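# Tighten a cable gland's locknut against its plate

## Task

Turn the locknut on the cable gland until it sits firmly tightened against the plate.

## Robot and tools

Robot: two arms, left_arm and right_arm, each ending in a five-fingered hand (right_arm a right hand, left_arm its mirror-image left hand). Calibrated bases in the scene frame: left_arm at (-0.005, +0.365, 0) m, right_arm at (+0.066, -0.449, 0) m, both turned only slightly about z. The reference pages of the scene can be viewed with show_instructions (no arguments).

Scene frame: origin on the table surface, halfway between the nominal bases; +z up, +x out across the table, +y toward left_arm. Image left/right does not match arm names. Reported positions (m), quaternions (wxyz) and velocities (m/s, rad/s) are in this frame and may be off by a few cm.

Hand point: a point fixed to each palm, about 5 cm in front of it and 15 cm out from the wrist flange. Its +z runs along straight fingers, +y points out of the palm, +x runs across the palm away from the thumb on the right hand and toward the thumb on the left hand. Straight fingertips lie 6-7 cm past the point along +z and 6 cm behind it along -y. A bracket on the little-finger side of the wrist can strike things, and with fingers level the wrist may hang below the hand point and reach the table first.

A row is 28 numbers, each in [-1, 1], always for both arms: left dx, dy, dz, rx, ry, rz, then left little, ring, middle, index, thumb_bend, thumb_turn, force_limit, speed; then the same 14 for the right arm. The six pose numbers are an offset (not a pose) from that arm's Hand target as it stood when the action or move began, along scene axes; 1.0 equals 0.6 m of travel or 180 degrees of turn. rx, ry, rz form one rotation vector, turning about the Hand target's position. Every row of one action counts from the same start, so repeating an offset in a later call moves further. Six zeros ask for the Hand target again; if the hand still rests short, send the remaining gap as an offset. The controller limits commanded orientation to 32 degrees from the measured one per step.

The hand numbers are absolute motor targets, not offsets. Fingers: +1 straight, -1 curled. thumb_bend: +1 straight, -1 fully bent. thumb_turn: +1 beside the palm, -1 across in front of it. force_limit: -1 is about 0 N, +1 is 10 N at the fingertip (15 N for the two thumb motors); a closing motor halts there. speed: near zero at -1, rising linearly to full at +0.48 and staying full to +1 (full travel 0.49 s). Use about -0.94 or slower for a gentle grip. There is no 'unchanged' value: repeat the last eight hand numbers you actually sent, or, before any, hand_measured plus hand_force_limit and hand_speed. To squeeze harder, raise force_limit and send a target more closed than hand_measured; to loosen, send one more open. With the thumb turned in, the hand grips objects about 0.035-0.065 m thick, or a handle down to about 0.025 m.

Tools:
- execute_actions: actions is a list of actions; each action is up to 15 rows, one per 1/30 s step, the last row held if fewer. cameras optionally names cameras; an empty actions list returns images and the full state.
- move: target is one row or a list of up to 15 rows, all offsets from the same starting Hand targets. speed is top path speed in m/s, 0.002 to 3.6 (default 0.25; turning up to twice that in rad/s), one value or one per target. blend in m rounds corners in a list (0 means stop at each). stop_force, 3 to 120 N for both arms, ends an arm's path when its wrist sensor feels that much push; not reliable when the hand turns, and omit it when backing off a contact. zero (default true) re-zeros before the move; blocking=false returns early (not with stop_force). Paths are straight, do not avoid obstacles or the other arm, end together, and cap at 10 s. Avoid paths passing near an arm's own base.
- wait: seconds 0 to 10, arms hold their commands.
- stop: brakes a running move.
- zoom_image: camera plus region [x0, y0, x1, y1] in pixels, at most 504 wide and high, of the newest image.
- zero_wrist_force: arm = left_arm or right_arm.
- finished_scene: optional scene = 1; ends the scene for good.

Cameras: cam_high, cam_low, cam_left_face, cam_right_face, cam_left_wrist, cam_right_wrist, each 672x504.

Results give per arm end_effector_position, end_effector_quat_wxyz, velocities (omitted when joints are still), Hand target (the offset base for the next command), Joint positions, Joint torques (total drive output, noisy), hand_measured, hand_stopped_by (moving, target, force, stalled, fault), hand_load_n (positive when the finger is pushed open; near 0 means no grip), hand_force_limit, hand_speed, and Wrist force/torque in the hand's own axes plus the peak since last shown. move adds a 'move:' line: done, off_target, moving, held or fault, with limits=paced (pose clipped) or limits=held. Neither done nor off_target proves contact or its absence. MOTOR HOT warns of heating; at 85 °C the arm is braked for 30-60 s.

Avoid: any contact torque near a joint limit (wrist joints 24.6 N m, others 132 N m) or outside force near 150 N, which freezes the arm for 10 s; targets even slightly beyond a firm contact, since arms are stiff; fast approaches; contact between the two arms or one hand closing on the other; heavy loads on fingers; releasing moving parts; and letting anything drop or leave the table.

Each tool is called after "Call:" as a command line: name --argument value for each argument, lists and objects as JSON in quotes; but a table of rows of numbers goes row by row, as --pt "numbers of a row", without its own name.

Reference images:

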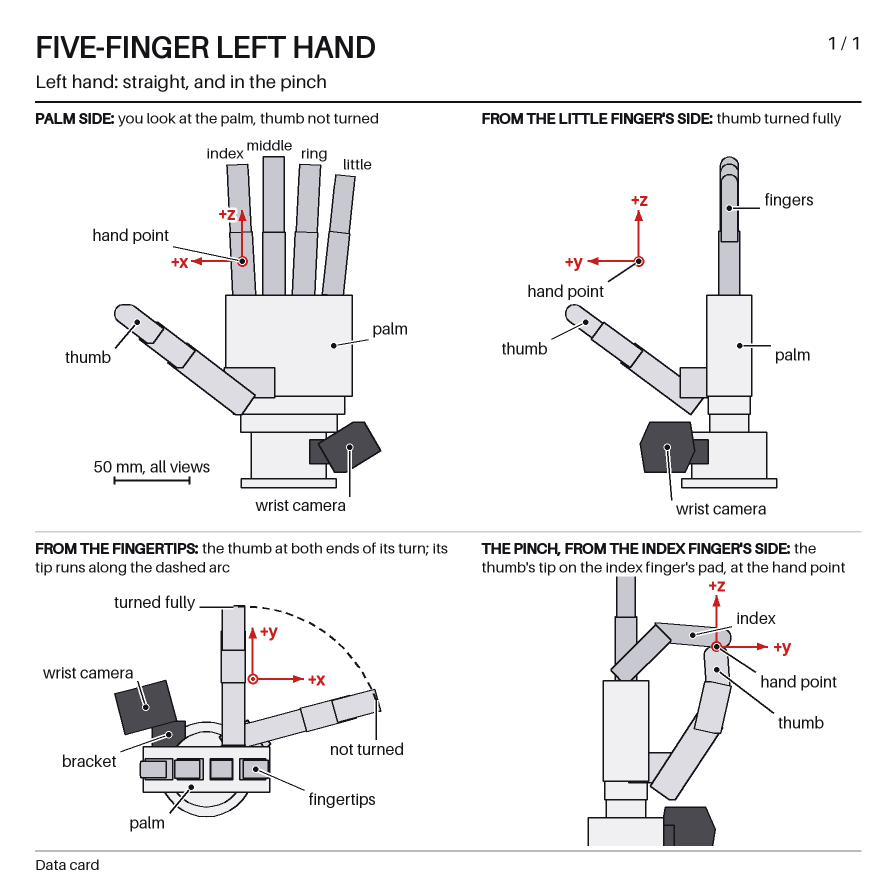

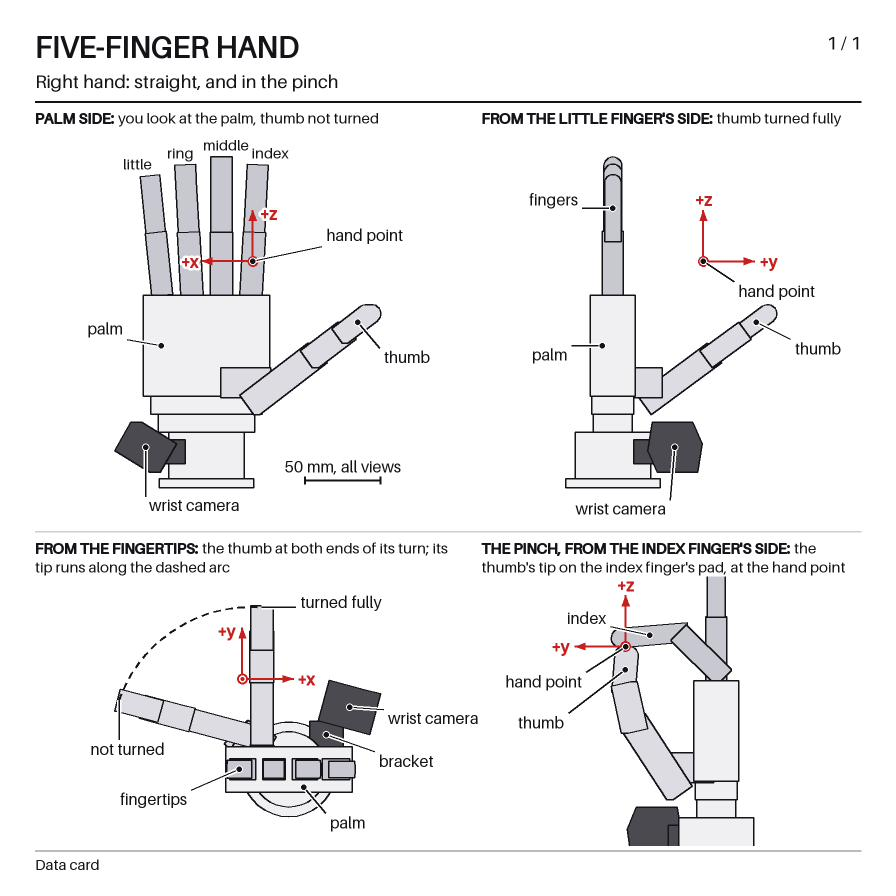

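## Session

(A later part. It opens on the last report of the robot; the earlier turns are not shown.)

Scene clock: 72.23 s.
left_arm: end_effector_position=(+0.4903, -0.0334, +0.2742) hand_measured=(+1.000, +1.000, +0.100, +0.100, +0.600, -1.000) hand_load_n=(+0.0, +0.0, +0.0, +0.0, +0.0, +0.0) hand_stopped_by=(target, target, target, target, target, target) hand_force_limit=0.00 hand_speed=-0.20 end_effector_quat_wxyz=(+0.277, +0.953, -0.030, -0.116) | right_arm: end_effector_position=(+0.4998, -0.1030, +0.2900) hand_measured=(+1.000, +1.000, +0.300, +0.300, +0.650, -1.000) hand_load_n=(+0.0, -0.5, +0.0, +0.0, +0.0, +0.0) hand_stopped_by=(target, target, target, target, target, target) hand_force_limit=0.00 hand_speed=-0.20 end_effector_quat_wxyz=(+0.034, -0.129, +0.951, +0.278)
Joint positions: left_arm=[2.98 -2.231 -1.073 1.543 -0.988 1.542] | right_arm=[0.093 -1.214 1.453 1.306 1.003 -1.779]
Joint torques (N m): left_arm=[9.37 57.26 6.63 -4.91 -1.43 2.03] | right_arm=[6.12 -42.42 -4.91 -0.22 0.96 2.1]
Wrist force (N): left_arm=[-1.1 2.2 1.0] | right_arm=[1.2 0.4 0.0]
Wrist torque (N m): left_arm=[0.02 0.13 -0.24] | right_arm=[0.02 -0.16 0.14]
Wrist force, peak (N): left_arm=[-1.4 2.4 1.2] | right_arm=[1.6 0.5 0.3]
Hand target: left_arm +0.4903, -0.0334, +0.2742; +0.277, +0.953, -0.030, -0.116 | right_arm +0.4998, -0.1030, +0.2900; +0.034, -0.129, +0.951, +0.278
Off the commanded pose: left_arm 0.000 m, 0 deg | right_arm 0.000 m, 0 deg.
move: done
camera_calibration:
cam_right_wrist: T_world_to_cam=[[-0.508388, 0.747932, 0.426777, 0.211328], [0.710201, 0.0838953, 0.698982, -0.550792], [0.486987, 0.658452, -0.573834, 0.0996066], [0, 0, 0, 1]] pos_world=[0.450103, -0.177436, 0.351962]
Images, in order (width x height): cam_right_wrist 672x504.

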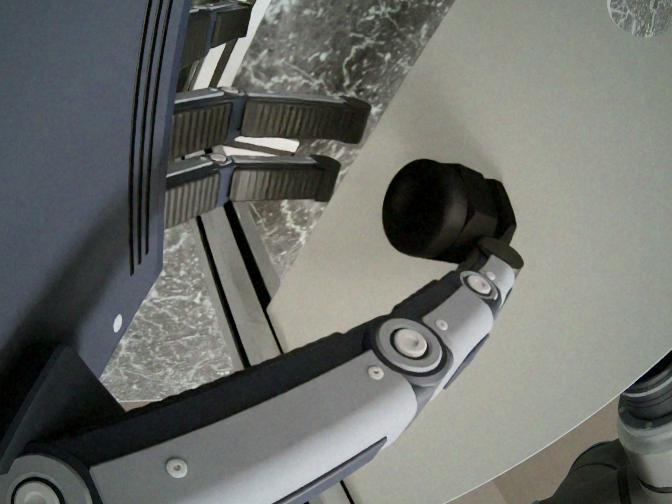

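Call:
move --target '[0, 0, 0, 0,0,0, 1,1,0.1,0.1,0.6,-1, 0, -0.2, 0, 0.025, 0, 0,0,0, 1,1,0.3,0.3,0.65,-1, 0, -0.2]' --speed 0.04 --stop_force 5 --cameras '["cam_right_wrist"]'

Call:
zoom_image --camera "cam_right_wrist" --region '[280, 120, 540, 300]'

Scene clock: 73.83 s.
left_arm: end_effector_position=(+0.4903, -0.0334, +0.2742) hand_measured=(+1.000, +1.000, +0.100, +0.100, +0.600, -1.000) hand_load_n=(+0.0, +0.0, +0.0, +0.0, +0.0, +0.0) hand_stopped_by=(target, target, target, target, target, target) hand_force_limit=0.00 hand_speed=-0.20 end_effector_quat_wxyz=(+0.277, +0.953, -0.030, -0.116) | right_arm: end_effector_position=(+0.4998, -0.0938, +0.2900) hand_measured=(+1.000, +1.000, +0.300, +0.300, +0.650, -1.000) hand_load_n=(+0.0, +0.0, +0.0, +0.0, +0.0, +0.0) hand_stopped_by=(target, target, target, target, target, target) hand_force_limit=0.00 hand_speed=-0.20 end_effector_quat_wxyz=(+0.034, -0.129, +0.951, +0.278)
Joint positions: left_arm=[2.98 -2.231 -1.073 1.543 -0.988 1.542] | right_arm=[0.114 -1.207 1.44 1.299 1.004 -1.754]
Joint torques (N m): left_arm=[10.35 56.3 6.65 -4.8 -1.36 2] | right_arm=[-4.57 -44.28 -4.09 4.57 0.03 -2.03]
Wrist force (N): left_arm=[-0.8 2.1 1.0] | right_arm=[2.1 -2.0 -1.9]
Wrist torque (N m): left_arm=[0.01 0.08 -0.21] | right_arm=[0.07 -0.15 0.20]
Wrist force, peak (N): left_arm=[-1.4 2.3 1.2] | right_arm=[7.6 -20.9 -20.3]
Hand target: left_arm +0.4903, -0.0334, +0.2742; +0.277, +0.953, -0.030, -0.116 | right_arm +0.4998, -0.0938, +0.2900; +0.034, -0.129, +0.951, +0.278 (not the last commanded pose)
Off the commanded pose: left_arm 0.000 m, 0 deg | right_arm 0.006 m, 0 deg.
move: contact (right_arm)
camera_calibration:
cam_right_wrist: T_world_to_cam=[[-0.508454, 0.747778, 0.426969, 0.204406], [0.710231, 0.0838293, 0.69896, -0.551501], [0.486874, 0.658635, -0.573718, 0.0937041], [0, 0, 0, 1]] pos_world=[0.450002, -0.168335, 0.351962]
Images, in order (width x height): cam_right_wrist 672x504.

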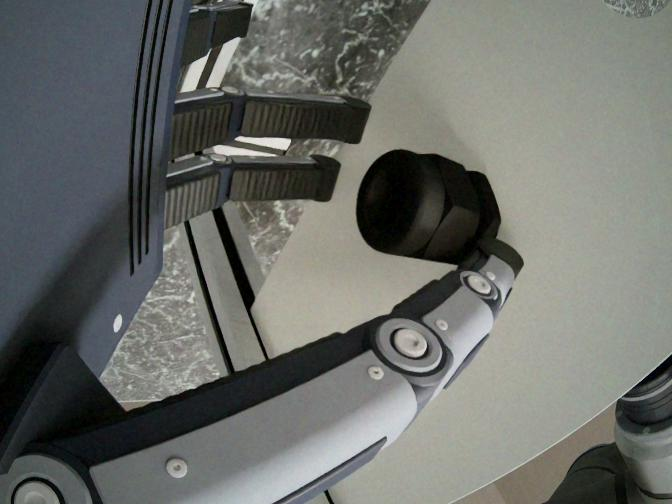

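Scaled by 1.938 from the camera's 672x504 image, which has a finer 960x720 frame.

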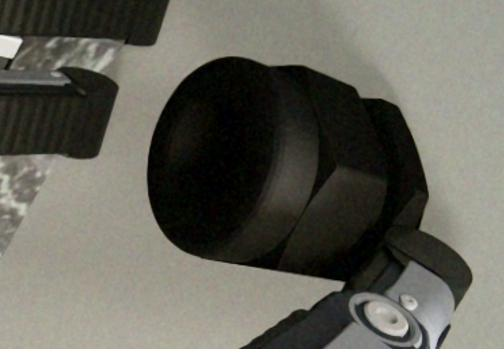

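Call:
zoom_image --camera "cam_right_wrist" --region '[400, 160, 540, 300]'

Call:
execute_actions --actions '[]' --cameras '["cam_left_wrist","cam_right_wrist","cam_right_face","cam_low"]'

Call:
zoom_image --camera "cam_left_wrist" --region '[180, 130, 340, 280]'

Call:
zoom_image --camera "cam_right_face" --region '[380, 220, 520, 360]'

Scaled by 3.600 from the camera's 672x504 image, which has a finer 960x720 frame.

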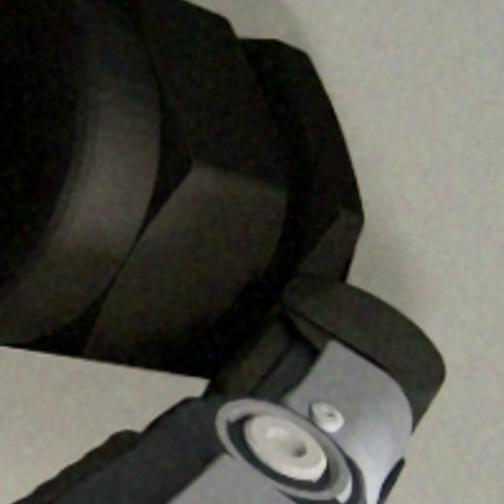

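Scene clock: 75.27 s.
left_arm: end_effector_position=(+0.4903, -0.0334, +0.2742) hand_measured=(+1.000, +1.000, +0.100, +0.100, +0.600, -1.000) hand_load_n=(+0.0, +0.0, +0.0, +0.0, -0.5, +0.0) hand_stopped_by=(target, target, target, target, target, target) hand_force_limit=0.00 hand_speed=-0.20 end_effector_quat_wxyz=(+0.277, +0.953, -0.030, -0.116) | right_arm: end_effector_position=(+0.4998, -0.0938, +0.2900) hand_measured=(+1.000, +1.000, +0.300, +0.300, +0.650, -1.000) hand_load_n=(+0.0, +0.0, +0.0, +0.0, +0.0, +0.0) hand_stopped_by=(target, target, target, target, target, target) hand_force_limit=0.00 hand_speed=-0.20 end_effector_quat_wxyz=(+0.034, -0.129, +0.951, +0.278)
Joint positions: left_arm=[2.98 -2.231 -1.073 1.543 -0.988 1.542] | right_arm=[0.114 -1.207 1.44 1.299 1.004 -1.754]
Joint velocities: within noise
Joint torques (N m): left_arm=[10.12 56.62 6.94 -4.79 -1.46 2.04] | right_arm=[-5.59 -43.83 -3.41 4.89 0.24 -1.99]
Motor temperatures (°C): left_arm=[30 36 36 38 48 43] | right_arm=[31 39 28 45 47 39]
Wrist force (N): left_arm=[-1.0 2.2 0.9] | right_arm=[1.8 -2.2 -2.4]
Wrist torque (N m): left_arm=[0.04 0.11 -0.23] | right_arm=[0.04 -0.11 0.17]
Wrist force, peak (N): left_arm=[-1.2 2.5 1.3] | right_arm=[2.2 -2.4 -1.9]
Hand target: left_arm +0.4903, -0.0334, +0.2742; +0.277, +0.953, -0.030, -0.116 | right_arm +0.4998, -0.0938, +0.2900; +0.034, -0.129, +0.951, +0.278 (not the last commanded pose)
Off the commanded pose: left_arm 0.000 m, 0 deg | right_arm 0.006 m, 0 deg.
camera_calibration:
cam_left_wrist: T_world_to_cam=[[0.229529, 0.78396, -0.576822, 0.0701903], [0.933418, -0.00938721, 0.358667, -0.556701], [0.275766, -0.62074, -0.733917, 0.156931], [0, 0, 0, 1]] pos_world=[0.460248, 0.0371609, 0.355332]
cam_right_wrist: T_world_to_cam=[[-0.508417, 0.747828, 0.426926, 0.204413], [0.710235, 0.0838343, 0.698955, -0.551501], [0.486907, 0.658578, -0.573756, 0.0936932], [0, 0, 0, 1]] pos_world=[0.450002, -0.168335, 0.351962]
Images, in order (width x height): cam_low 672x504, cam_right_face 672x504, cam_left_wrist 672x504, cam_right_wrist 672x504.

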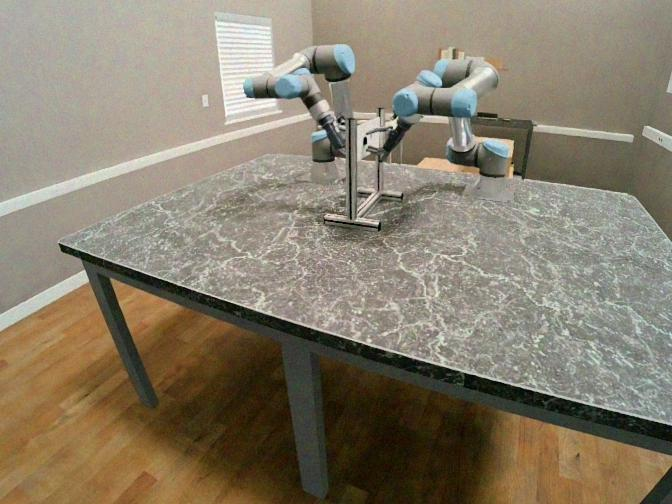

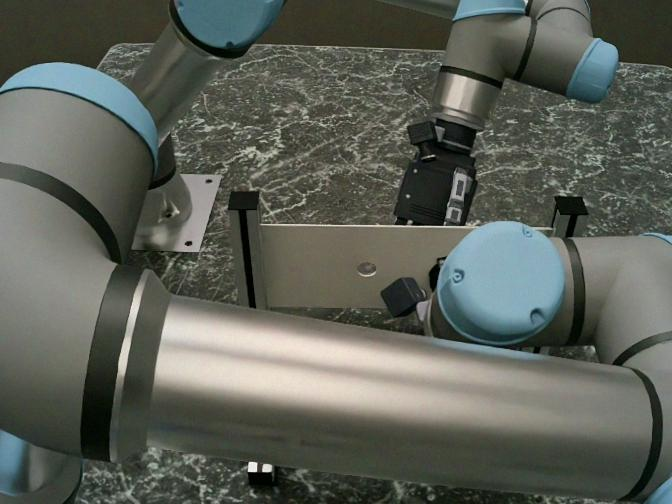

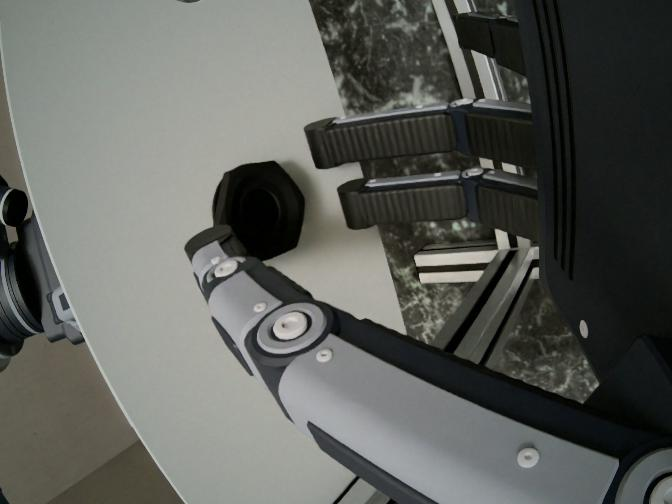

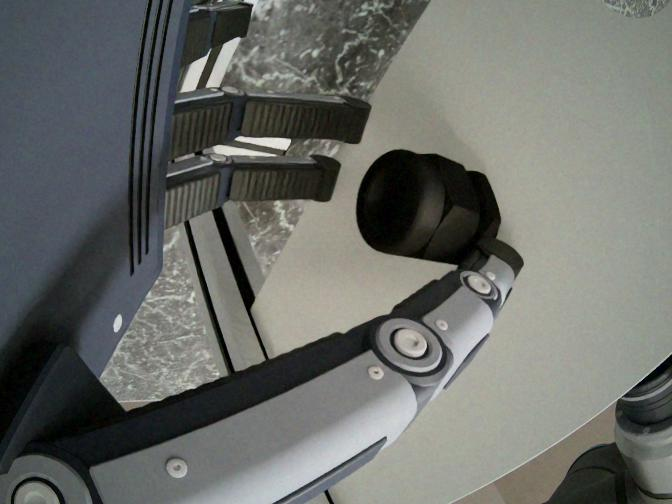

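Scaled by 3.150 from the camera's 672x504 image, which has a finer 960x720 frame.

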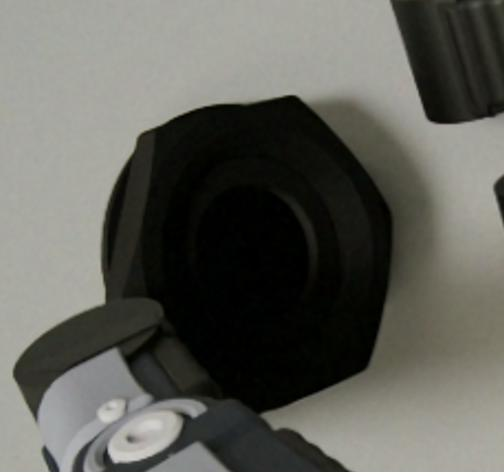

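Scaled by 3.600 from the camera's 672x504 image, which has a finer 960x720 frame.

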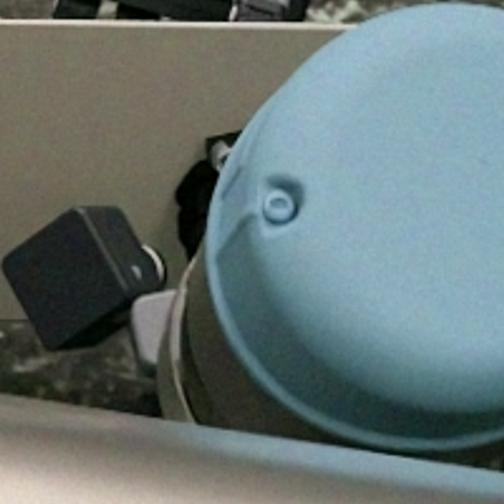

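Call:
move --target '[0, 0, 0, 0,0,0, 1,1,0.1,0.1,0.6,-1, 0, -0.2, -0.0065, -0.004, 0.0025, 0,0,0, 1,1,0.3,0.3,0.65,-1, 0, -0.2]' --speed 0.03

Call:
move --target '[0, 0, 0, 0,0,0, 1,1,0.1,0.1,0.6,-1, 0, -0.2, 0, 0, 0, 0,0,0, 1,1,0.0,0.0,0.5,-1, 0, -0.85]' --speed 0.03 --cameras '["cam_right_wrist","cam_left_wrist"]'

Call:
zoom_image --camera "cam_right_wrist" --region '[300, 120, 540, 300]'

Scene clock: 77.30 s.
left_arm: end_effector_position=(+0.4903, -0.0334, +0.2742) hand_measured=(+1.000, +1.000, +0.100, +0.100, +0.600, -1.000) hand_load_n=(+0.0, +0.0, +0.0, +0.0, +0.0, +0.0) hand_stopped_by=(target, target, target, target, target, target) hand_force_limit=0.00 hand_speed=-0.20 end_effector_quat_wxyz=(+0.277, +0.953, -0.030, -0.116) | right_arm: end_effector_position=(+0.4959, -0.0962, +0.2915) hand_measured=(+1.000, +1.000, +0.300, +0.300, +0.650, -1.000) hand_load_n=(+0.0, +0.0, +0.0, +0.0, +0.0, +0.0) hand_stopped_by=(target, target, target, target, target, target) hand_force_limit=0.00 hand_speed=-0.20 end_effector_quat_wxyz=(+0.034, -0.129, +0.951, +0.278)
Joint positions: left_arm=[2.98 -2.231 -1.073 1.543 -0.988 1.542] | right_arm=[0.109 -1.219 1.453 1.3 1.004 -1.76]
Joint torques (N m): left_arm=[9.68 56.78 8 -4.86 -1.2 1.91] | right_arm=[-6.15 -41.67 -2.65 4.8 -2.97 -1.86]
Wrist force (N): left_arm=[-0.9 2.0 1.2] | right_arm=[1.5 0.5 -0.1]
Wrist torque (N m): left_arm=[-0.01 0.10 -0.20] | right_arm=[0.05 -0.20 0.24]
Wrist force, peak (N): left_arm=[-1.2 2.5 1.1] | right_arm=[2.0 -2.4 -2.4]
Hand target: left_arm +0.4903, -0.0334, +0.2742; +0.277, +0.953, -0.030, -0.116 | right_arm +0.4959, -0.0962, +0.2915; +0.034, -0.129, +0.951, +0.278
Off the commanded pose: left_arm 0.000 m, 0 deg | right_arm 0.000 m, 0 deg.
move: done

Scene clock: 78.30 s.
left_arm: end_effector_position=(+0.4903, -0.0334, +0.2742) hand_measured=(+1.000, +1.000, +0.100, +0.100, +0.600, -1.000) hand_load_n=(+0.0, +0.0, +0.0, +0.0, +0.0, +0.0) hand_stopped_by=(target, target, target, target, target, target) hand_force_limit=0.00 hand_speed=-0.20 end_effector_quat_wxyz=(+0.277, +0.953, -0.030, -0.116) | right_arm: end_effector_position=(+0.4959, -0.0962, +0.2915) hand_measured=(+1.000, +1.000, +0.000, +0.000, +0.564, -1.000) hand_load_n=(+0.0, +0.0, +0.0, +0.0, +7.5, +1.0) hand_stopped_by=(target, target, target, target, force, target) hand_force_limit=0.00 hand_speed=-0.85 end_effector_quat_wxyz=(+0.034, -0.129, +0.951, +0.278)
Joint positions: left_arm=[2.98 -2.231 -1.073 1.543 -0.988 1.542] | right_arm=[0.109 -1.219 1.453 1.3 1.003 -1.76]
Joint torques (N m): left_arm=[8.7 56.66 7.03 -4.85 -1.29 1.94] | right_arm=[-4.48 -34.17 -4.04 2.68 2.02 -1.63]
Wrist force (N): left_arm=[-1.1 2.2 1.2] | right_arm=[0.5 5.0 -4.5]
Wrist torque (N m): left_arm=[0.02 0.13 -0.24] | right_arm=[0.04 -0.11 0.28]
Wrist force, peak (N): left_arm=[-1.4 2.4 1.3] | right_arm=[0.4 5.4 -4.7]
Hand target: left_arm +0.4903, -0.0334, +0.2742; +0.277, +0.953, -0.030, -0.116 | right_arm +0.4959, -0.0962, +0.2915; +0.034, -0.129, +0.951, +0.278
Off the commanded pose: left_arm 0.000 m, 0 deg | right_arm 0.000 m, 0 deg.
move: done
camera_calibration:
cam_left_wrist: T_world_to_cam=[[0.229529, 0.78396, -0.576822, 0.0701903], [0.933418, -0.00938721, 0.358667, -0.556701], [0.275766, -0.62074, -0.733917, 0.156931], [0, 0, 0, 1]] pos_world=[0.460248, 0.0371609, 0.355332]
cam_right_wrist: T_world_to_cam=[[-0.508454, 0.747778, 0.426969, 0.203577], [0.710231, 0.0838293, 0.69896, -0.549579], [0.486874, 0.658635, -0.573718, 0.0980442], [0, 0, 0, 1]] pos_world=[0.446102, -0.170735, 0.353462]
Images, in order (width x height): cam_left_wrist 672x504, cam_right_wrist 672x504.

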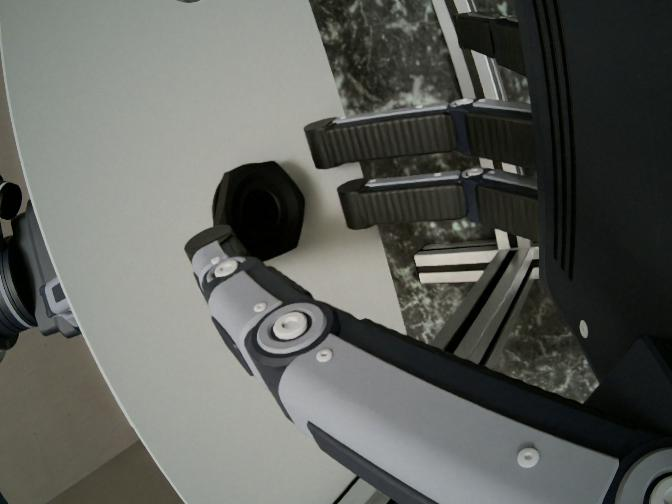

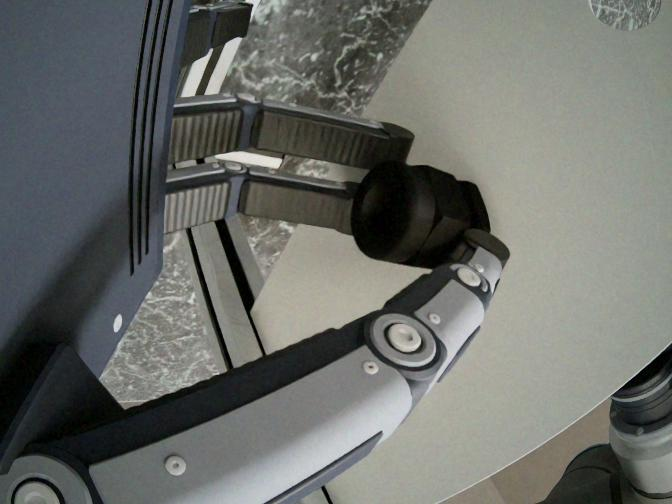

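Scaled by 2.100 from the camera's 672x504 image, which has a finer 960x720 frame.

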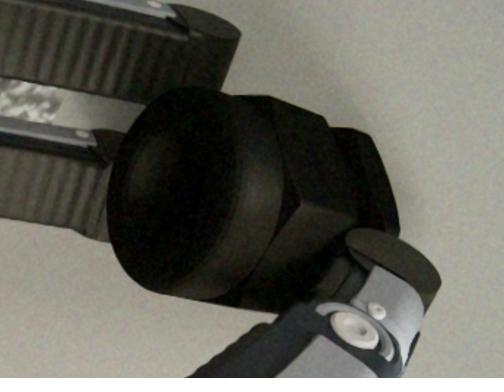

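Call:
move --pt "0 0 0 0 0 0 1 1 0.1 0.1 0.6 -1 0 -0.2 0 0 0 0 0 0 1 1 0.0 0.0 0.62 -1 0 -0.5" --pt "0 0 0 0 0 0 1 1 0.1 0.1 0.6 -1 0 -0.2 -0.0008 0 0.0058 0 0 0 1 1 0.0 0.0 0.62 -1 0 -0.5" --speed 0.03

Call:
move --target '[0, 0, 0, 0,0,0, 1,1,0.1,0.1,0.6,-1, 0, -0.2, 0, 0, 0, 0,0,0, 1,1,-0.25,-0.25,0.4,-1, 0, -0.9]' --speed 0.03 --cameras '["cam_right_wrist","cam_left_wrist"]'

Call:
zoom_image --camera "cam_right_wrist" --region '[300, 120, 540, 300]'

Call:
zoom_image --camera "cam_left_wrist" --region '[180, 130, 340, 280]'

Scene clock: 79.93 s.
left_arm: end_effector_position=(+0.4903, -0.0334, +0.2742) hand_measured=(+1.000, +1.000, +0.100, +0.100, +0.600, -1.000) hand_load_n=(+0.0, +0.0, +0.0, +0.0, +0.0, +0.5) hand_stopped_by=(target, target, target, target, target, target) hand_force_limit=0.00 hand_speed=-0.20 end_effector_quat_wxyz=(+0.277, +0.953, -0.030, -0.116) | right_arm: end_effector_position=(+0.4954, -0.0963, +0.2949) hand_measured=(+1.000, +1.000, +0.000, +0.000, +0.620, -1.000) hand_load_n=(+0.0, +0.0, +0.5, +0.0, +0.0, +0.5) hand_stopped_by=(target, target, target, target, target, target) hand_force_limit=0.00 hand_speed=-0.50 end_effector_quat_wxyz=(+0.034, -0.129, +0.951, +0.278)
Joint positions: left_arm=[2.98 -2.231 -1.073 1.543 -0.988 1.542] | right_arm=[0.109 -1.222 1.448 1.308 1.003 -1.76]
Joint torques (N m): left_arm=[9.04 55.93 7.2 -4.99 -1.25 1.91] | right_arm=[5.5 -42.17 -29.84 4.48 -2.5 1.7]
Wrist force (N): left_arm=[-1.0 2.0 1.0] | right_arm=[1.2 0.2 0.2]
Wrist torque (N m): left_arm=[0.00 0.11 -0.22] | right_arm=[-0.02 -0.16 0.21]
Wrist force, peak (N): left_arm=[-1.2 2.3 1.3] | right_arm=[0.9 5.1 -4.6]
Hand target: left_arm +0.4903, -0.0334, +0.2742; +0.277, +0.953, -0.030, -0.116 | right_arm +0.4954, -0.0962, +0.2950; +0.034, -0.129, +0.951, +0.278
Off the commanded pose: left_arm 0.000 m, 0 deg | right_arm 0.000 m, 0 deg.
move: done

Scene clock: 81.00 s.
left_arm: end_effector_position=(+0.4903, -0.0334, +0.2742) hand_measured=(+1.000, +1.000, +0.100, +0.100, +0.600, -1.000) hand_load_n=(+0.0, +0.0, +0.0, +0.0, +0.0, +0.5) hand_stopped_by=(target, target, target, target, target, target) hand_force_limit=0.00 hand_speed=-0.20 end_effector_quat_wxyz=(+0.277, +0.953, -0.030, -0.116) | right_arm: end_effector_position=(+0.4954, -0.0962, +0.2950) hand_measured=(+1.000, +1.000, -0.128, -0.222, +0.540, -1.000) hand_load_n=(+0.0, +0.0, +5.0, +5.5, +10.0, -1.0) hand_stopped_by=(target, target, force, force, force, target) hand_force_limit=0.00 hand_speed=-0.90 end_effector_quat_wxyz=(+0.034, -0.129, +0.951, +0.278)
Joint positions: left_arm=[2.98 -2.231 -1.073 1.543 -0.988 1.542] | right_arm=[0.109 -1.222 1.448 1.308 1.003 -1.76]
Joint torques (N m): left_arm=[9.02 56.97 7.84 -4.82 -1.2 2.04] | right_arm=[5.66 -43.64 -29.29 4.28 -2.16 1.46]
Wrist force (N): left_arm=[-1.1 1.9 1.1] | right_arm=[1.5 -1.0 1.0]
Wrist torque (N m): left_arm=[-0.03 0.14 -0.23] | right_arm=[-0.02 -0.19 0.20]
Wrist force, peak (N): left_arm=[-1.2 2.3 1.3] | right_arm=[2.3 -1.4 0.9]
Hand target: left_arm +0.4903, -0.0334, +0.2742; +0.277, +0.953, -0.030, -0.116 | right_arm +0.4954, -0.0962, +0.2950; +0.034, -0.129, +0.951, +0.278
Off the commanded pose: left_arm 0.000 m, 0 deg | right_arm 0.000 m, 0 deg.
move: done
camera_calibration:
cam_left_wrist: T_world_to_cam=[[0.229529, 0.78396, -0.576822, 0.0701903], [0.933418, -0.00938721, 0.358667, -0.556701], [0.275766, -0.62074, -0.733917, 0.156931], [0, 0, 0, 1]] pos_world=[0.460248, 0.0371609, 0.355332]
cam_right_wrist: T_world_to_cam=[[-0.508417, 0.747828, 0.426926, 0.201836], [0.710235, 0.0838343, 0.698955, -0.551669], [0.486907, 0.658578, -0.573756, 0.100285], [0, 0, 0, 1]] pos_world=[0.445602, -0.170735, 0.356962]
Images, in order (width x height): cam_left_wrist 672x504, cam_right_wrist 672x504.

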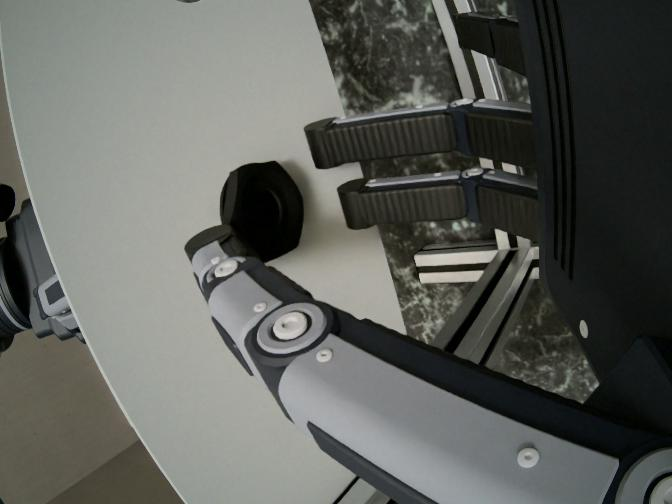

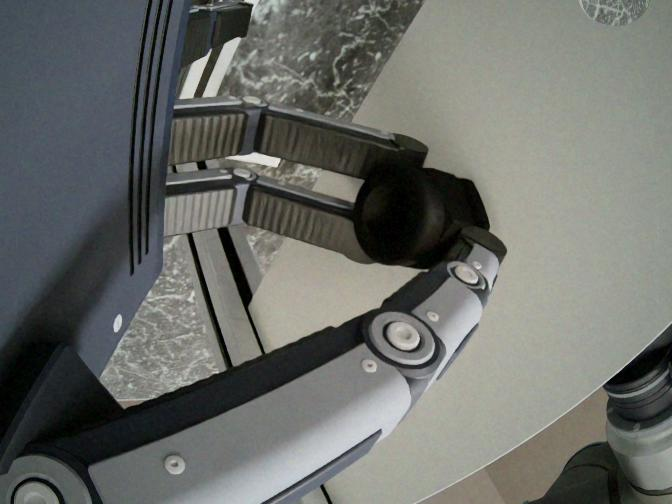

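Scaled by 2.100 from the camera's 672x504 image, which has a finer 960x720 frame.

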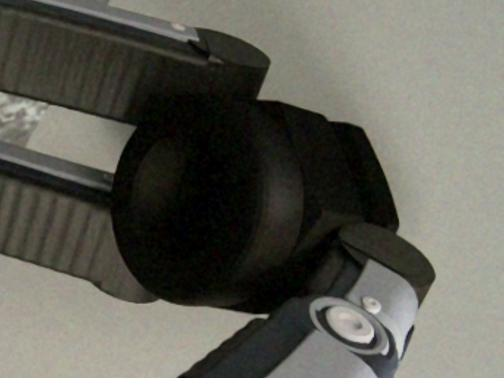

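Scaled by 3.150 from the camera's 672x504 image, which has a finer 960x720 frame.

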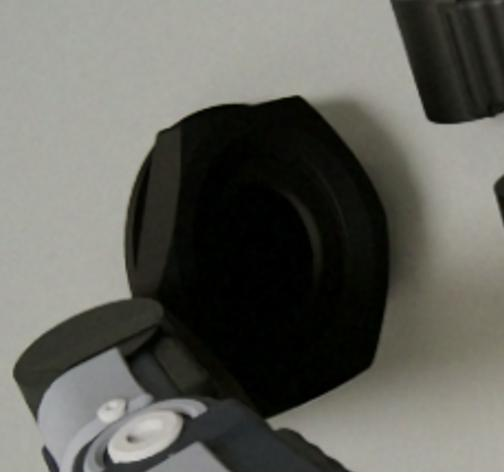

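Call:
move --target '[0, 0, 0, 0,0,0, 1,1,0.1,0.1,0.6,-1, 0, -0.2, 0.0003, 0, -0.0022, 0,0,0, 1,1,-0.25,-0.25,0.4,-1, 0, -0.9]' --speed 0.01 --cameras '["cam_right_wrist","cam_left_wrist"]'

Call:
zoom_image --camera "cam_left_wrist" --region '[180, 130, 340, 280]'

Scene clock: 82.17 s.
left_arm: end_effector_position=(+0.4903, -0.0334, +0.2742) hand_measured=(+1.000, +1.000, +0.100, +0.100, +0.600, -1.000) hand_load_n=(+0.0, +0.0, +0.0, +0.0, +0.0, +0.0) hand_stopped_by=(target, target, target, target, target, target) hand_force_limit=0.00 hand_speed=-0.20 end_effector_quat_wxyz=(+0.277, +0.953, -0.030, -0.116) | right_arm: end_effector_position=(+0.4956, -0.0962, +0.2937) hand_measured=(+1.000, +1.000, -0.128, -0.222, +0.542, -1.000) hand_load_n=(+0.0, +0.0, +3.0, +3.0, +11.5, -2.0) hand_stopped_by=(target, target, force, force, force, target) hand_force_limit=0.00 hand_speed=-0.90 end_effector_quat_wxyz=(+0.034, -0.129, +0.951, +0.278)
Joint positions: left_arm=[2.98 -2.231 -1.073 1.543 -0.988 1.542] | right_arm=[0.109 -1.221 1.45 1.305 1.003 -1.76]
Joint torques (N m): left_arm=[9.17 56.66 7.74 -4.9 -1.2 1.99] | right_arm=[1.68 -17.65 -1.84 -1.57 -1.1 0.6]
Wrist force (N): left_arm=[-1.3 2.2 1.0] | right_arm=[1.8 2.8 -9.1]
Wrist torque (N m): left_arm=[0.03 0.16 -0.24] | right_arm=[-0.23 -0.11 0.25]
Wrist force, peak (N): left_arm=[-1.3 2.4 1.2] | right_arm=[1.4 3.0 -10.2]
Hand target: left_arm +0.4903, -0.0334, +0.2742; +0.277, +0.953, -0.030, -0.116 | right_arm +0.4956, -0.0962, +0.2936; +0.034, -0.129, +0.951, +0.278
Off the commanded pose: left_arm 0.000 m, 0 deg | right_arm 0.000 m, 0 deg.
move: done
camera_calibration:
cam_left_wrist: T_world_to_cam=[[0.229529, 0.78396, -0.576822, 0.0701903], [0.933418, -0.00938721, 0.358667, -0.556701], [0.275766, -0.62074, -0.733917, 0.156931], [0, 0, 0, 1]] pos_world=[0.460248, 0.0371609, 0.355332]
cam_right_wrist: T_world_to_cam=[[-0.508454, 0.747778, 0.426969, 0.202411], [0.710231, 0.0838293, 0.69896, -0.550912], [0.486874, 0.658635, -0.573718, 0.0993866], [0, 0, 0, 1]] pos_world=[0.445802, -0.170635, 0.355662]
Images, in order (width x height): cam_left_wrist 672x504, cam_right_wrist 672x504.

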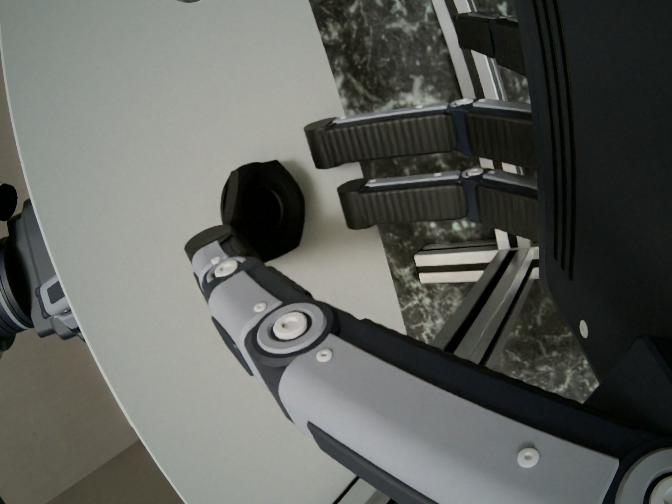

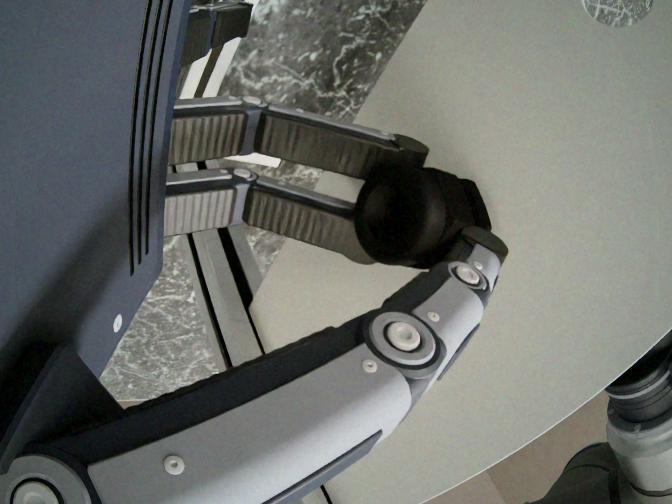

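Scaled by 3.150 from the camera's 672x504 image, which has a finer 960x720 frame.

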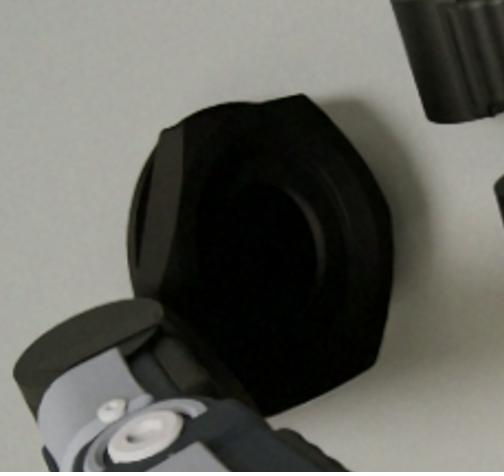

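Call:
move --pt "0 0 0 0 0 0 1 1 0.1 0.1 0.6 -1 0 -0.2 0 0 0 0 0 0 1 1 0.1 0.1 0.6 -1 0 -0.5" --pt "0 0 0 0 0 0 1 1 0.1 0.1 0.6 -1 0 -0.2 -0.0010 0 0.0073 0 0 0 1 1 0.1 0.1 0.57 -1 0 -0.5" --speed 0.03 --cameras '["cam_right_wrist","cam_left_wrist"]'

Call:
zoom_image --camera "cam_left_wrist" --region '[180, 130, 340, 280]'

Call:
move --target '[0, 0, 0, 0,0,0, 1,1,0.1,0.1,0.6,-1, 0, -0.2, 0, 0.0070, 0, 0,0,0, 1,1,0.1,0.1,0.57,-1, 0, -0.5]' --speed 0.015 --stop_force 4 --cameras '["cam_right_wrist"]'

Call:
zoom_image --camera "cam_right_wrist" --region '[300, 120, 540, 300]'

Scene clock: 84.50 s.
left_arm: end_effector_position=(+0.4903, -0.0334, +0.2742) hand_measured=(+1.000, +1.000, +0.100, +0.100, +0.600, -1.000) hand_load_n=(+0.0, +0.0, +0.0, +0.0, +0.0, +0.5) hand_stopped_by=(target, target, target, target, target, target) hand_force_limit=0.00 hand_speed=-0.20 end_effector_quat_wxyz=(+0.277, +0.953, -0.030, -0.116) | right_arm: end_effector_position=(+0.4950, -0.0962, +0.2980) hand_measured=(+1.000, +1.000, +0.100, +0.100, +0.570, -1.000) hand_load_n=(+0.0, +0.0, +0.0, +0.0, +0.0, +0.0) hand_stopped_by=(target, target, target, target, target, target) hand_force_limit=0.00 hand_speed=-0.50 end_effector_quat_wxyz=(+0.034, -0.129, +0.951, +0.278)
Joint positions: left_arm=[2.98 -2.231 -1.073 1.543 -0.988 1.542] | right_arm=[0.109 -1.224 1.443 1.315 1.004 -1.76]
Joint torques (N m): left_arm=[8.67 56.84 7.92 -4.73 -1.21 1.92] | right_arm=[7.86 -43.16 -29.8 4.74 0.74 2.09]
Wrist force (N): left_arm=[-1.2 2.2 0.9] | right_arm=[1.1 0.3 0.0]
Wrist torque (N m): left_arm=[0.03 0.14 -0.24] | right_arm=[0.01 -0.15 0.21]
Wrist force, peak (N): left_arm=[-1.3 2.5 1.1] | right_arm=[1.3 3.2 -10.6]
Hand target: left_arm +0.4903, -0.0334, +0.2742; +0.277, +0.953, -0.030, -0.116 | right_arm +0.4950, -0.0962, +0.2980; +0.034, -0.129, +0.951, +0.278
Off the commanded pose: left_arm 0.000 m, 0 deg | right_arm 0.000 m, 0 deg.
move: done
camera_calibration:
cam_left_wrist: T_world_to_cam=[[0.229529, 0.78396, -0.576822, 0.0701903], [0.933418, -0.00938721, 0.358667, -0.556701], [0.275766, -0.62074, -0.733917, 0.156931], [0, 0, 0, 1]] pos_world=[0.460248, 0.0371609, 0.355332]
cam_right_wrist: T_world_to_cam=[[-0.508417, 0.747828, 0.426926, 0.200309], [0.710235, 0.0838343, 0.698955, -0.553552], [0.486907, 0.658578, -0.573756, 0.102258], [0, 0, 0, 1]] pos_world=[0.445202, -0.170735, 0.360062]
Images, in order (width x height): cam_left_wrist 672x504, cam_right_wrist 672x504.

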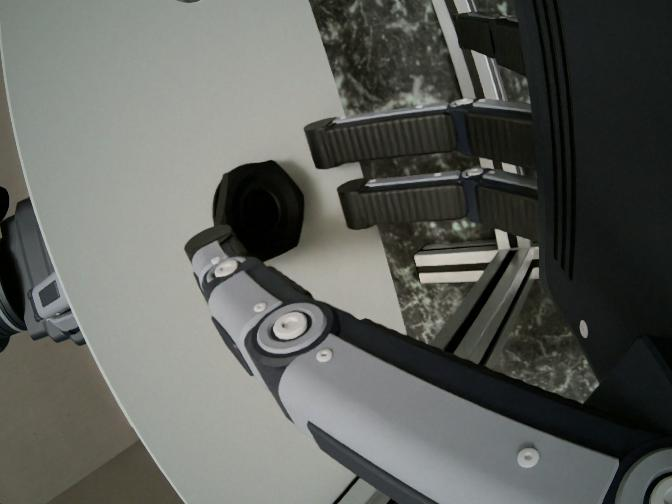

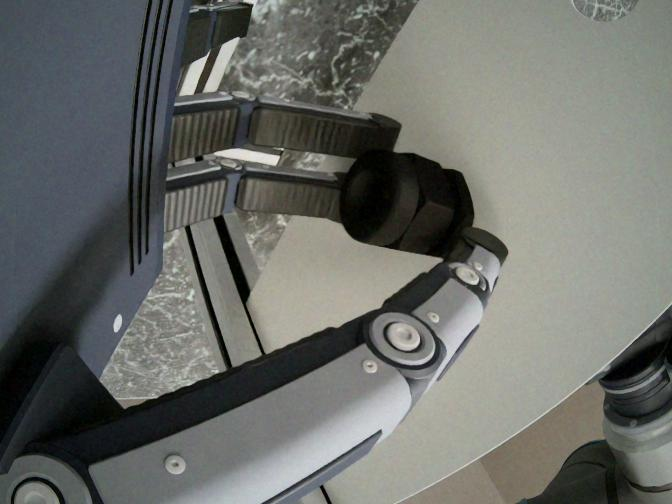

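Scaled by 3.150 from the camera's 672x504 image, which has a finer 960x720 frame.

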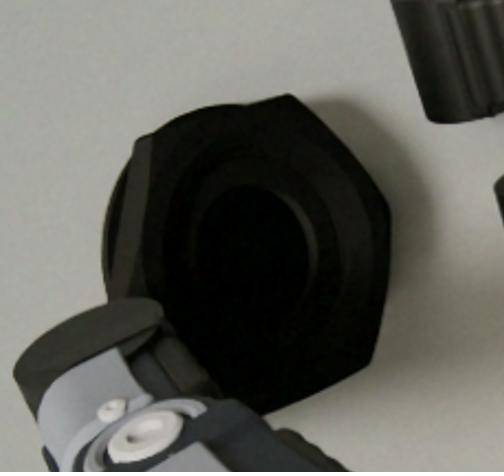

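Scene clock: 85.80 s.
left_arm: end_effector_position=(+0.4903, -0.0334, +0.2742) hand_measured=(+1.000, +1.000, +0.100, +0.100, +0.600, -1.000) hand_load_n=(+0.0, +0.0, +0.0, +0.0, +0.0, +0.0) hand_stopped_by=(target, target, target, target, target, target) hand_force_limit=0.00 hand_speed=-0.20 end_effector_quat_wxyz=(+0.277, +0.953, -0.030, -0.116) | right_arm: end_effector_position=(+0.4949, -0.0949, +0.2981) hand_measured=(+1.000, +1.000, +0.100, +0.100, +0.570, -1.000) hand_load_n=(+0.0, +0.0, -1.0, +0.0, +0.0, +0.0) hand_stopped_by=(target, target, target, target, target, target) hand_force_limit=0.00 hand_speed=-0.50 end_effector_quat_wxyz=(+0.034, -0.129, +0.951, +0.278)
Joint positions: left_arm=[2.98 -2.231 -1.073 1.543 -0.988 1.542] | right_arm=[0.112 -1.223 1.441 1.314 1.004 -1.756]
Joint torques (N m): left_arm=[9.27 56.33 7.51 -4.95 -1.05 1.93] | right_arm=[-4.03 -42.76 -5.91 4.84 -3.37 -1.87]
Wrist force (N): left_arm=[-1.1 2.0 1.2] | right_arm=[2.8 -3.3 -2.2]
Wrist torque (N m): left_arm=[-0.02 0.13 -0.21] | right_arm=[0.03 -0.10 0.13]
Wrist force, peak (N): left_arm=[-1.5 2.3 1.2] | right_arm=[3.9 -6.4 -4.6]
Hand target: left_arm +0.4903, -0.0334, +0.2742; +0.277, +0.953, -0.030, -0.116 | right_arm +0.4949, -0.0949, +0.2981; +0.034, -0.129, +0.951, +0.278 (not the last commanded pose)
Off the commanded pose: left_arm 0.000 m, 0 deg | right_arm 0.003 m, 0 deg.
move: contact (right_arm)
camera_calibration:
cam_right_wrist: T_world_to_cam=[[-0.508482, 0.747851, 0.426808, 0.199287], [0.710137, 0.0838834, 0.699049, -0.55358], [0.486982, 0.658546, -0.573729, 0.101336], [0, 0, 0, 1]] pos_world=[0.445103, -0.169336, 0.360062]
Images, in order (width x height): cam_right_wrist 672x504.

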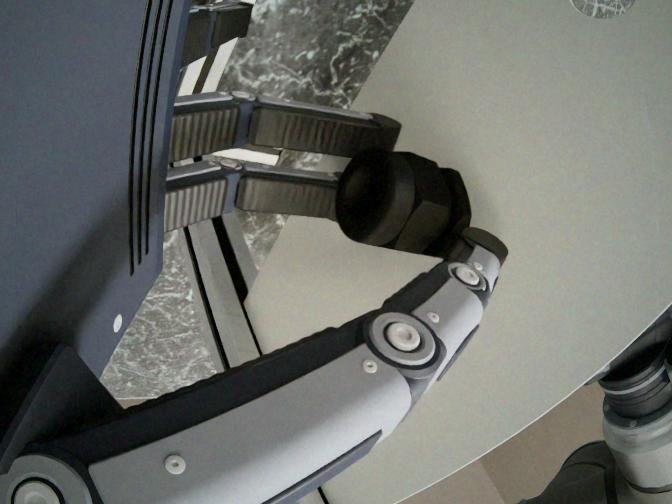

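Scaled by 2.100 from the camera's 672x504 image, which has a finer 960x720 frame.

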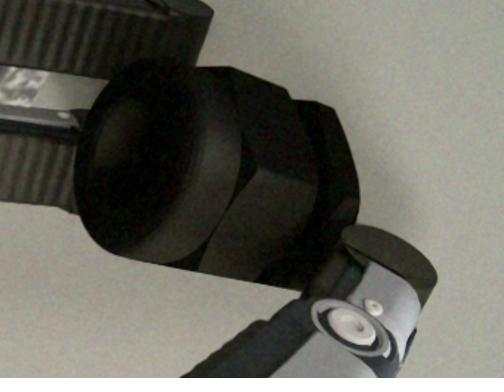

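Call:
move --target '[0, -0.002, 0, 0,0,0, 1,1,0.1,0.1,0.6,-1, 0, -0.2, 0, -0.002, 0, 0,0,0, 1,1,0.3,0.3,0.57,-1, 0, -0.3]' --speed 0.03

Call:
move --target '[0, 0, 0, 0,0,0, 1,1,0.1,0.1,0.6,-1, 0, -0.2, 0, 0.0100, 0, 0,0,0, 1,1,0.3,0.3,0.57,-1, 0, -0.3]' --speed 0.015 --stop_force 4 --cameras '["cam_right_wrist"]'

Call:
zoom_image --camera "cam_right_wrist" --region '[300, 120, 540, 300]'

Scene clock: 86.73 s.
left_arm: end_effector_position=(+0.4903, -0.0346, +0.2742) hand_measured=(+1.000, +1.000, +0.100, +0.100, +0.600, -1.000) hand_load_n=(+0.0, +0.0, +0.0, +0.0, +0.0, +0.0) hand_stopped_by=(target, target, target, target, target, target) hand_force_limit=0.00 hand_speed=-0.20 end_effector_quat_wxyz=(+0.277, +0.953, -0.030, -0.116) | right_arm: end_effector_position=(+0.4949, -0.0960, +0.2981) hand_measured=(+1.000, +1.000, +0.300, +0.300, +0.570, -1.000) hand_load_n=(+0.0, +0.0, +0.0, +0.0, +0.0, +0.0) hand_stopped_by=(target, target, target, target, target, target) hand_force_limit=0.00 hand_speed=-0.30 end_effector_quat_wxyz=(+0.034, -0.129, +0.951, +0.278)
Joint positions: left_arm=[2.978 -2.233 -1.071 1.543 -0.987 1.539] | right_arm=[0.11 -1.224 1.443 1.315 1.004 -1.76]
Joint torques (N m): left_arm=[-8.01 39.18 27.28 -0.35 3.21 -1.76] | right_arm=[-5.13 -43.05 -4.9 4.59 -2.41 -2.01]
Wrist force (N): left_arm=[-0.9 2.1 1.2] | right_arm=[1.3 0.4 -0.2]
Wrist torque (N m): left_arm=[0.00 0.11 -0.13] | right_arm=[0.04 -0.18 0.23]
Wrist force, peak (N): left_arm=[-1.1 2.5 1.2] | right_arm=[2.2 -2.4 -6.2]
Hand target: left_arm +0.4903, -0.0346, +0.2742; +0.277, +0.953, -0.030, -0.116 | right_arm +0.4949, -0.0961, +0.2981; +0.034, -0.129, +0.951, +0.278
Off the commanded pose: left_arm 0.000 m, 0 deg | right_arm 0.000 m, 0 deg.
move: done

Scene clock: 88.03 s.
left_arm: end_effector_position=(+0.4903, -0.0346, +0.2742) hand_measured=(+1.000, +1.000, +0.100, +0.100, +0.600, -1.000) hand_load_n=(-0.5, +0.0, +0.0, +0.0, +0.0, +0.0) hand_stopped_by=(target, target, target, target, target, target) hand_force_limit=0.00 hand_speed=-0.20 end_effector_quat_wxyz=(+0.277, +0.953, -0.030, -0.116) | right_arm: end_effector_position=(+0.4949, -0.0940, +0.2982) hand_measured=(+1.000, +1.000, +0.300, +0.300, +0.570, -1.000) hand_load_n=(+0.0, +0.0, +0.0, +0.5, +0.0, +0.0) hand_stopped_by=(target, target, target, target, target, target) hand_force_limit=0.00 hand_speed=-0.30 end_effector_quat_wxyz=(+0.034, -0.129, +0.951, +0.278)
Joint positions: left_arm=[2.978 -2.233 -1.071 1.543 -0.987 1.539] | right_arm=[0.114 -1.223 1.44 1.314 1.004 -1.754]
Joint torques (N m): left_arm=[-8.07 39.78 27.56 -0.08 3.15 -2.09] | right_arm=[-3.74 -43.8 -5.28 4.53 -3.45 -1.73]
Wrist force (N): left_arm=[-1.2 1.9 1.0] | right_arm=[2.6 -2.7 -2.2]
Wrist torque (N m): left_arm=[-0.01 0.14 -0.14] | right_arm=[0.11 -0.10 0.20]
Wrist force, peak (N): left_arm=[-1.2 2.3 1.3] | right_arm=[4.3 -7.1 -6.4]
Hand target: left_arm +0.4903, -0.0346, +0.2742; +0.277, +0.953, -0.030, -0.116 | right_arm +0.4949, -0.0940, +0.2982; +0.034, -0.129, +0.951, +0.278 (not the last commanded pose)
Off the commanded pose: left_arm 0.000 m, 0 deg | right_arm 0.004 m, 0 deg.
move: contact (right_arm)
camera_calibration:
cam_right_wrist: T_world_to_cam=[[-0.508475, 0.74775, 0.426992, 0.198484], [0.710196, 0.0837838, 0.699, -0.553752], [0.486903, 0.658673, -0.573651, 0.10083], [0, 0, 0, 1]] pos_world=[0.445102, -0.168435, 0.360162]
Images, in order (width x height): cam_right_wrist 672x504.

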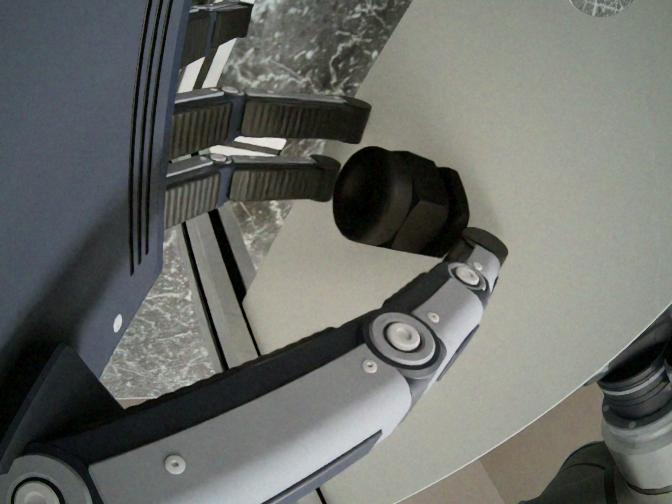

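Scaled by 2.100 from the camera's 672x504 image, which has a finer 960x720 frame.

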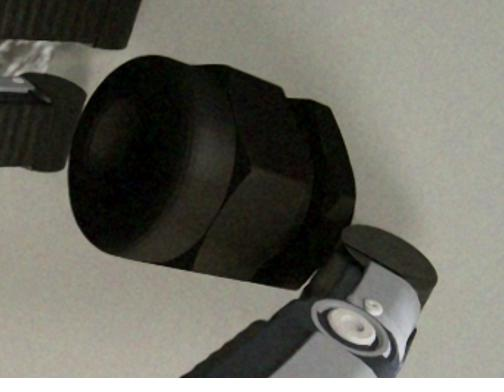

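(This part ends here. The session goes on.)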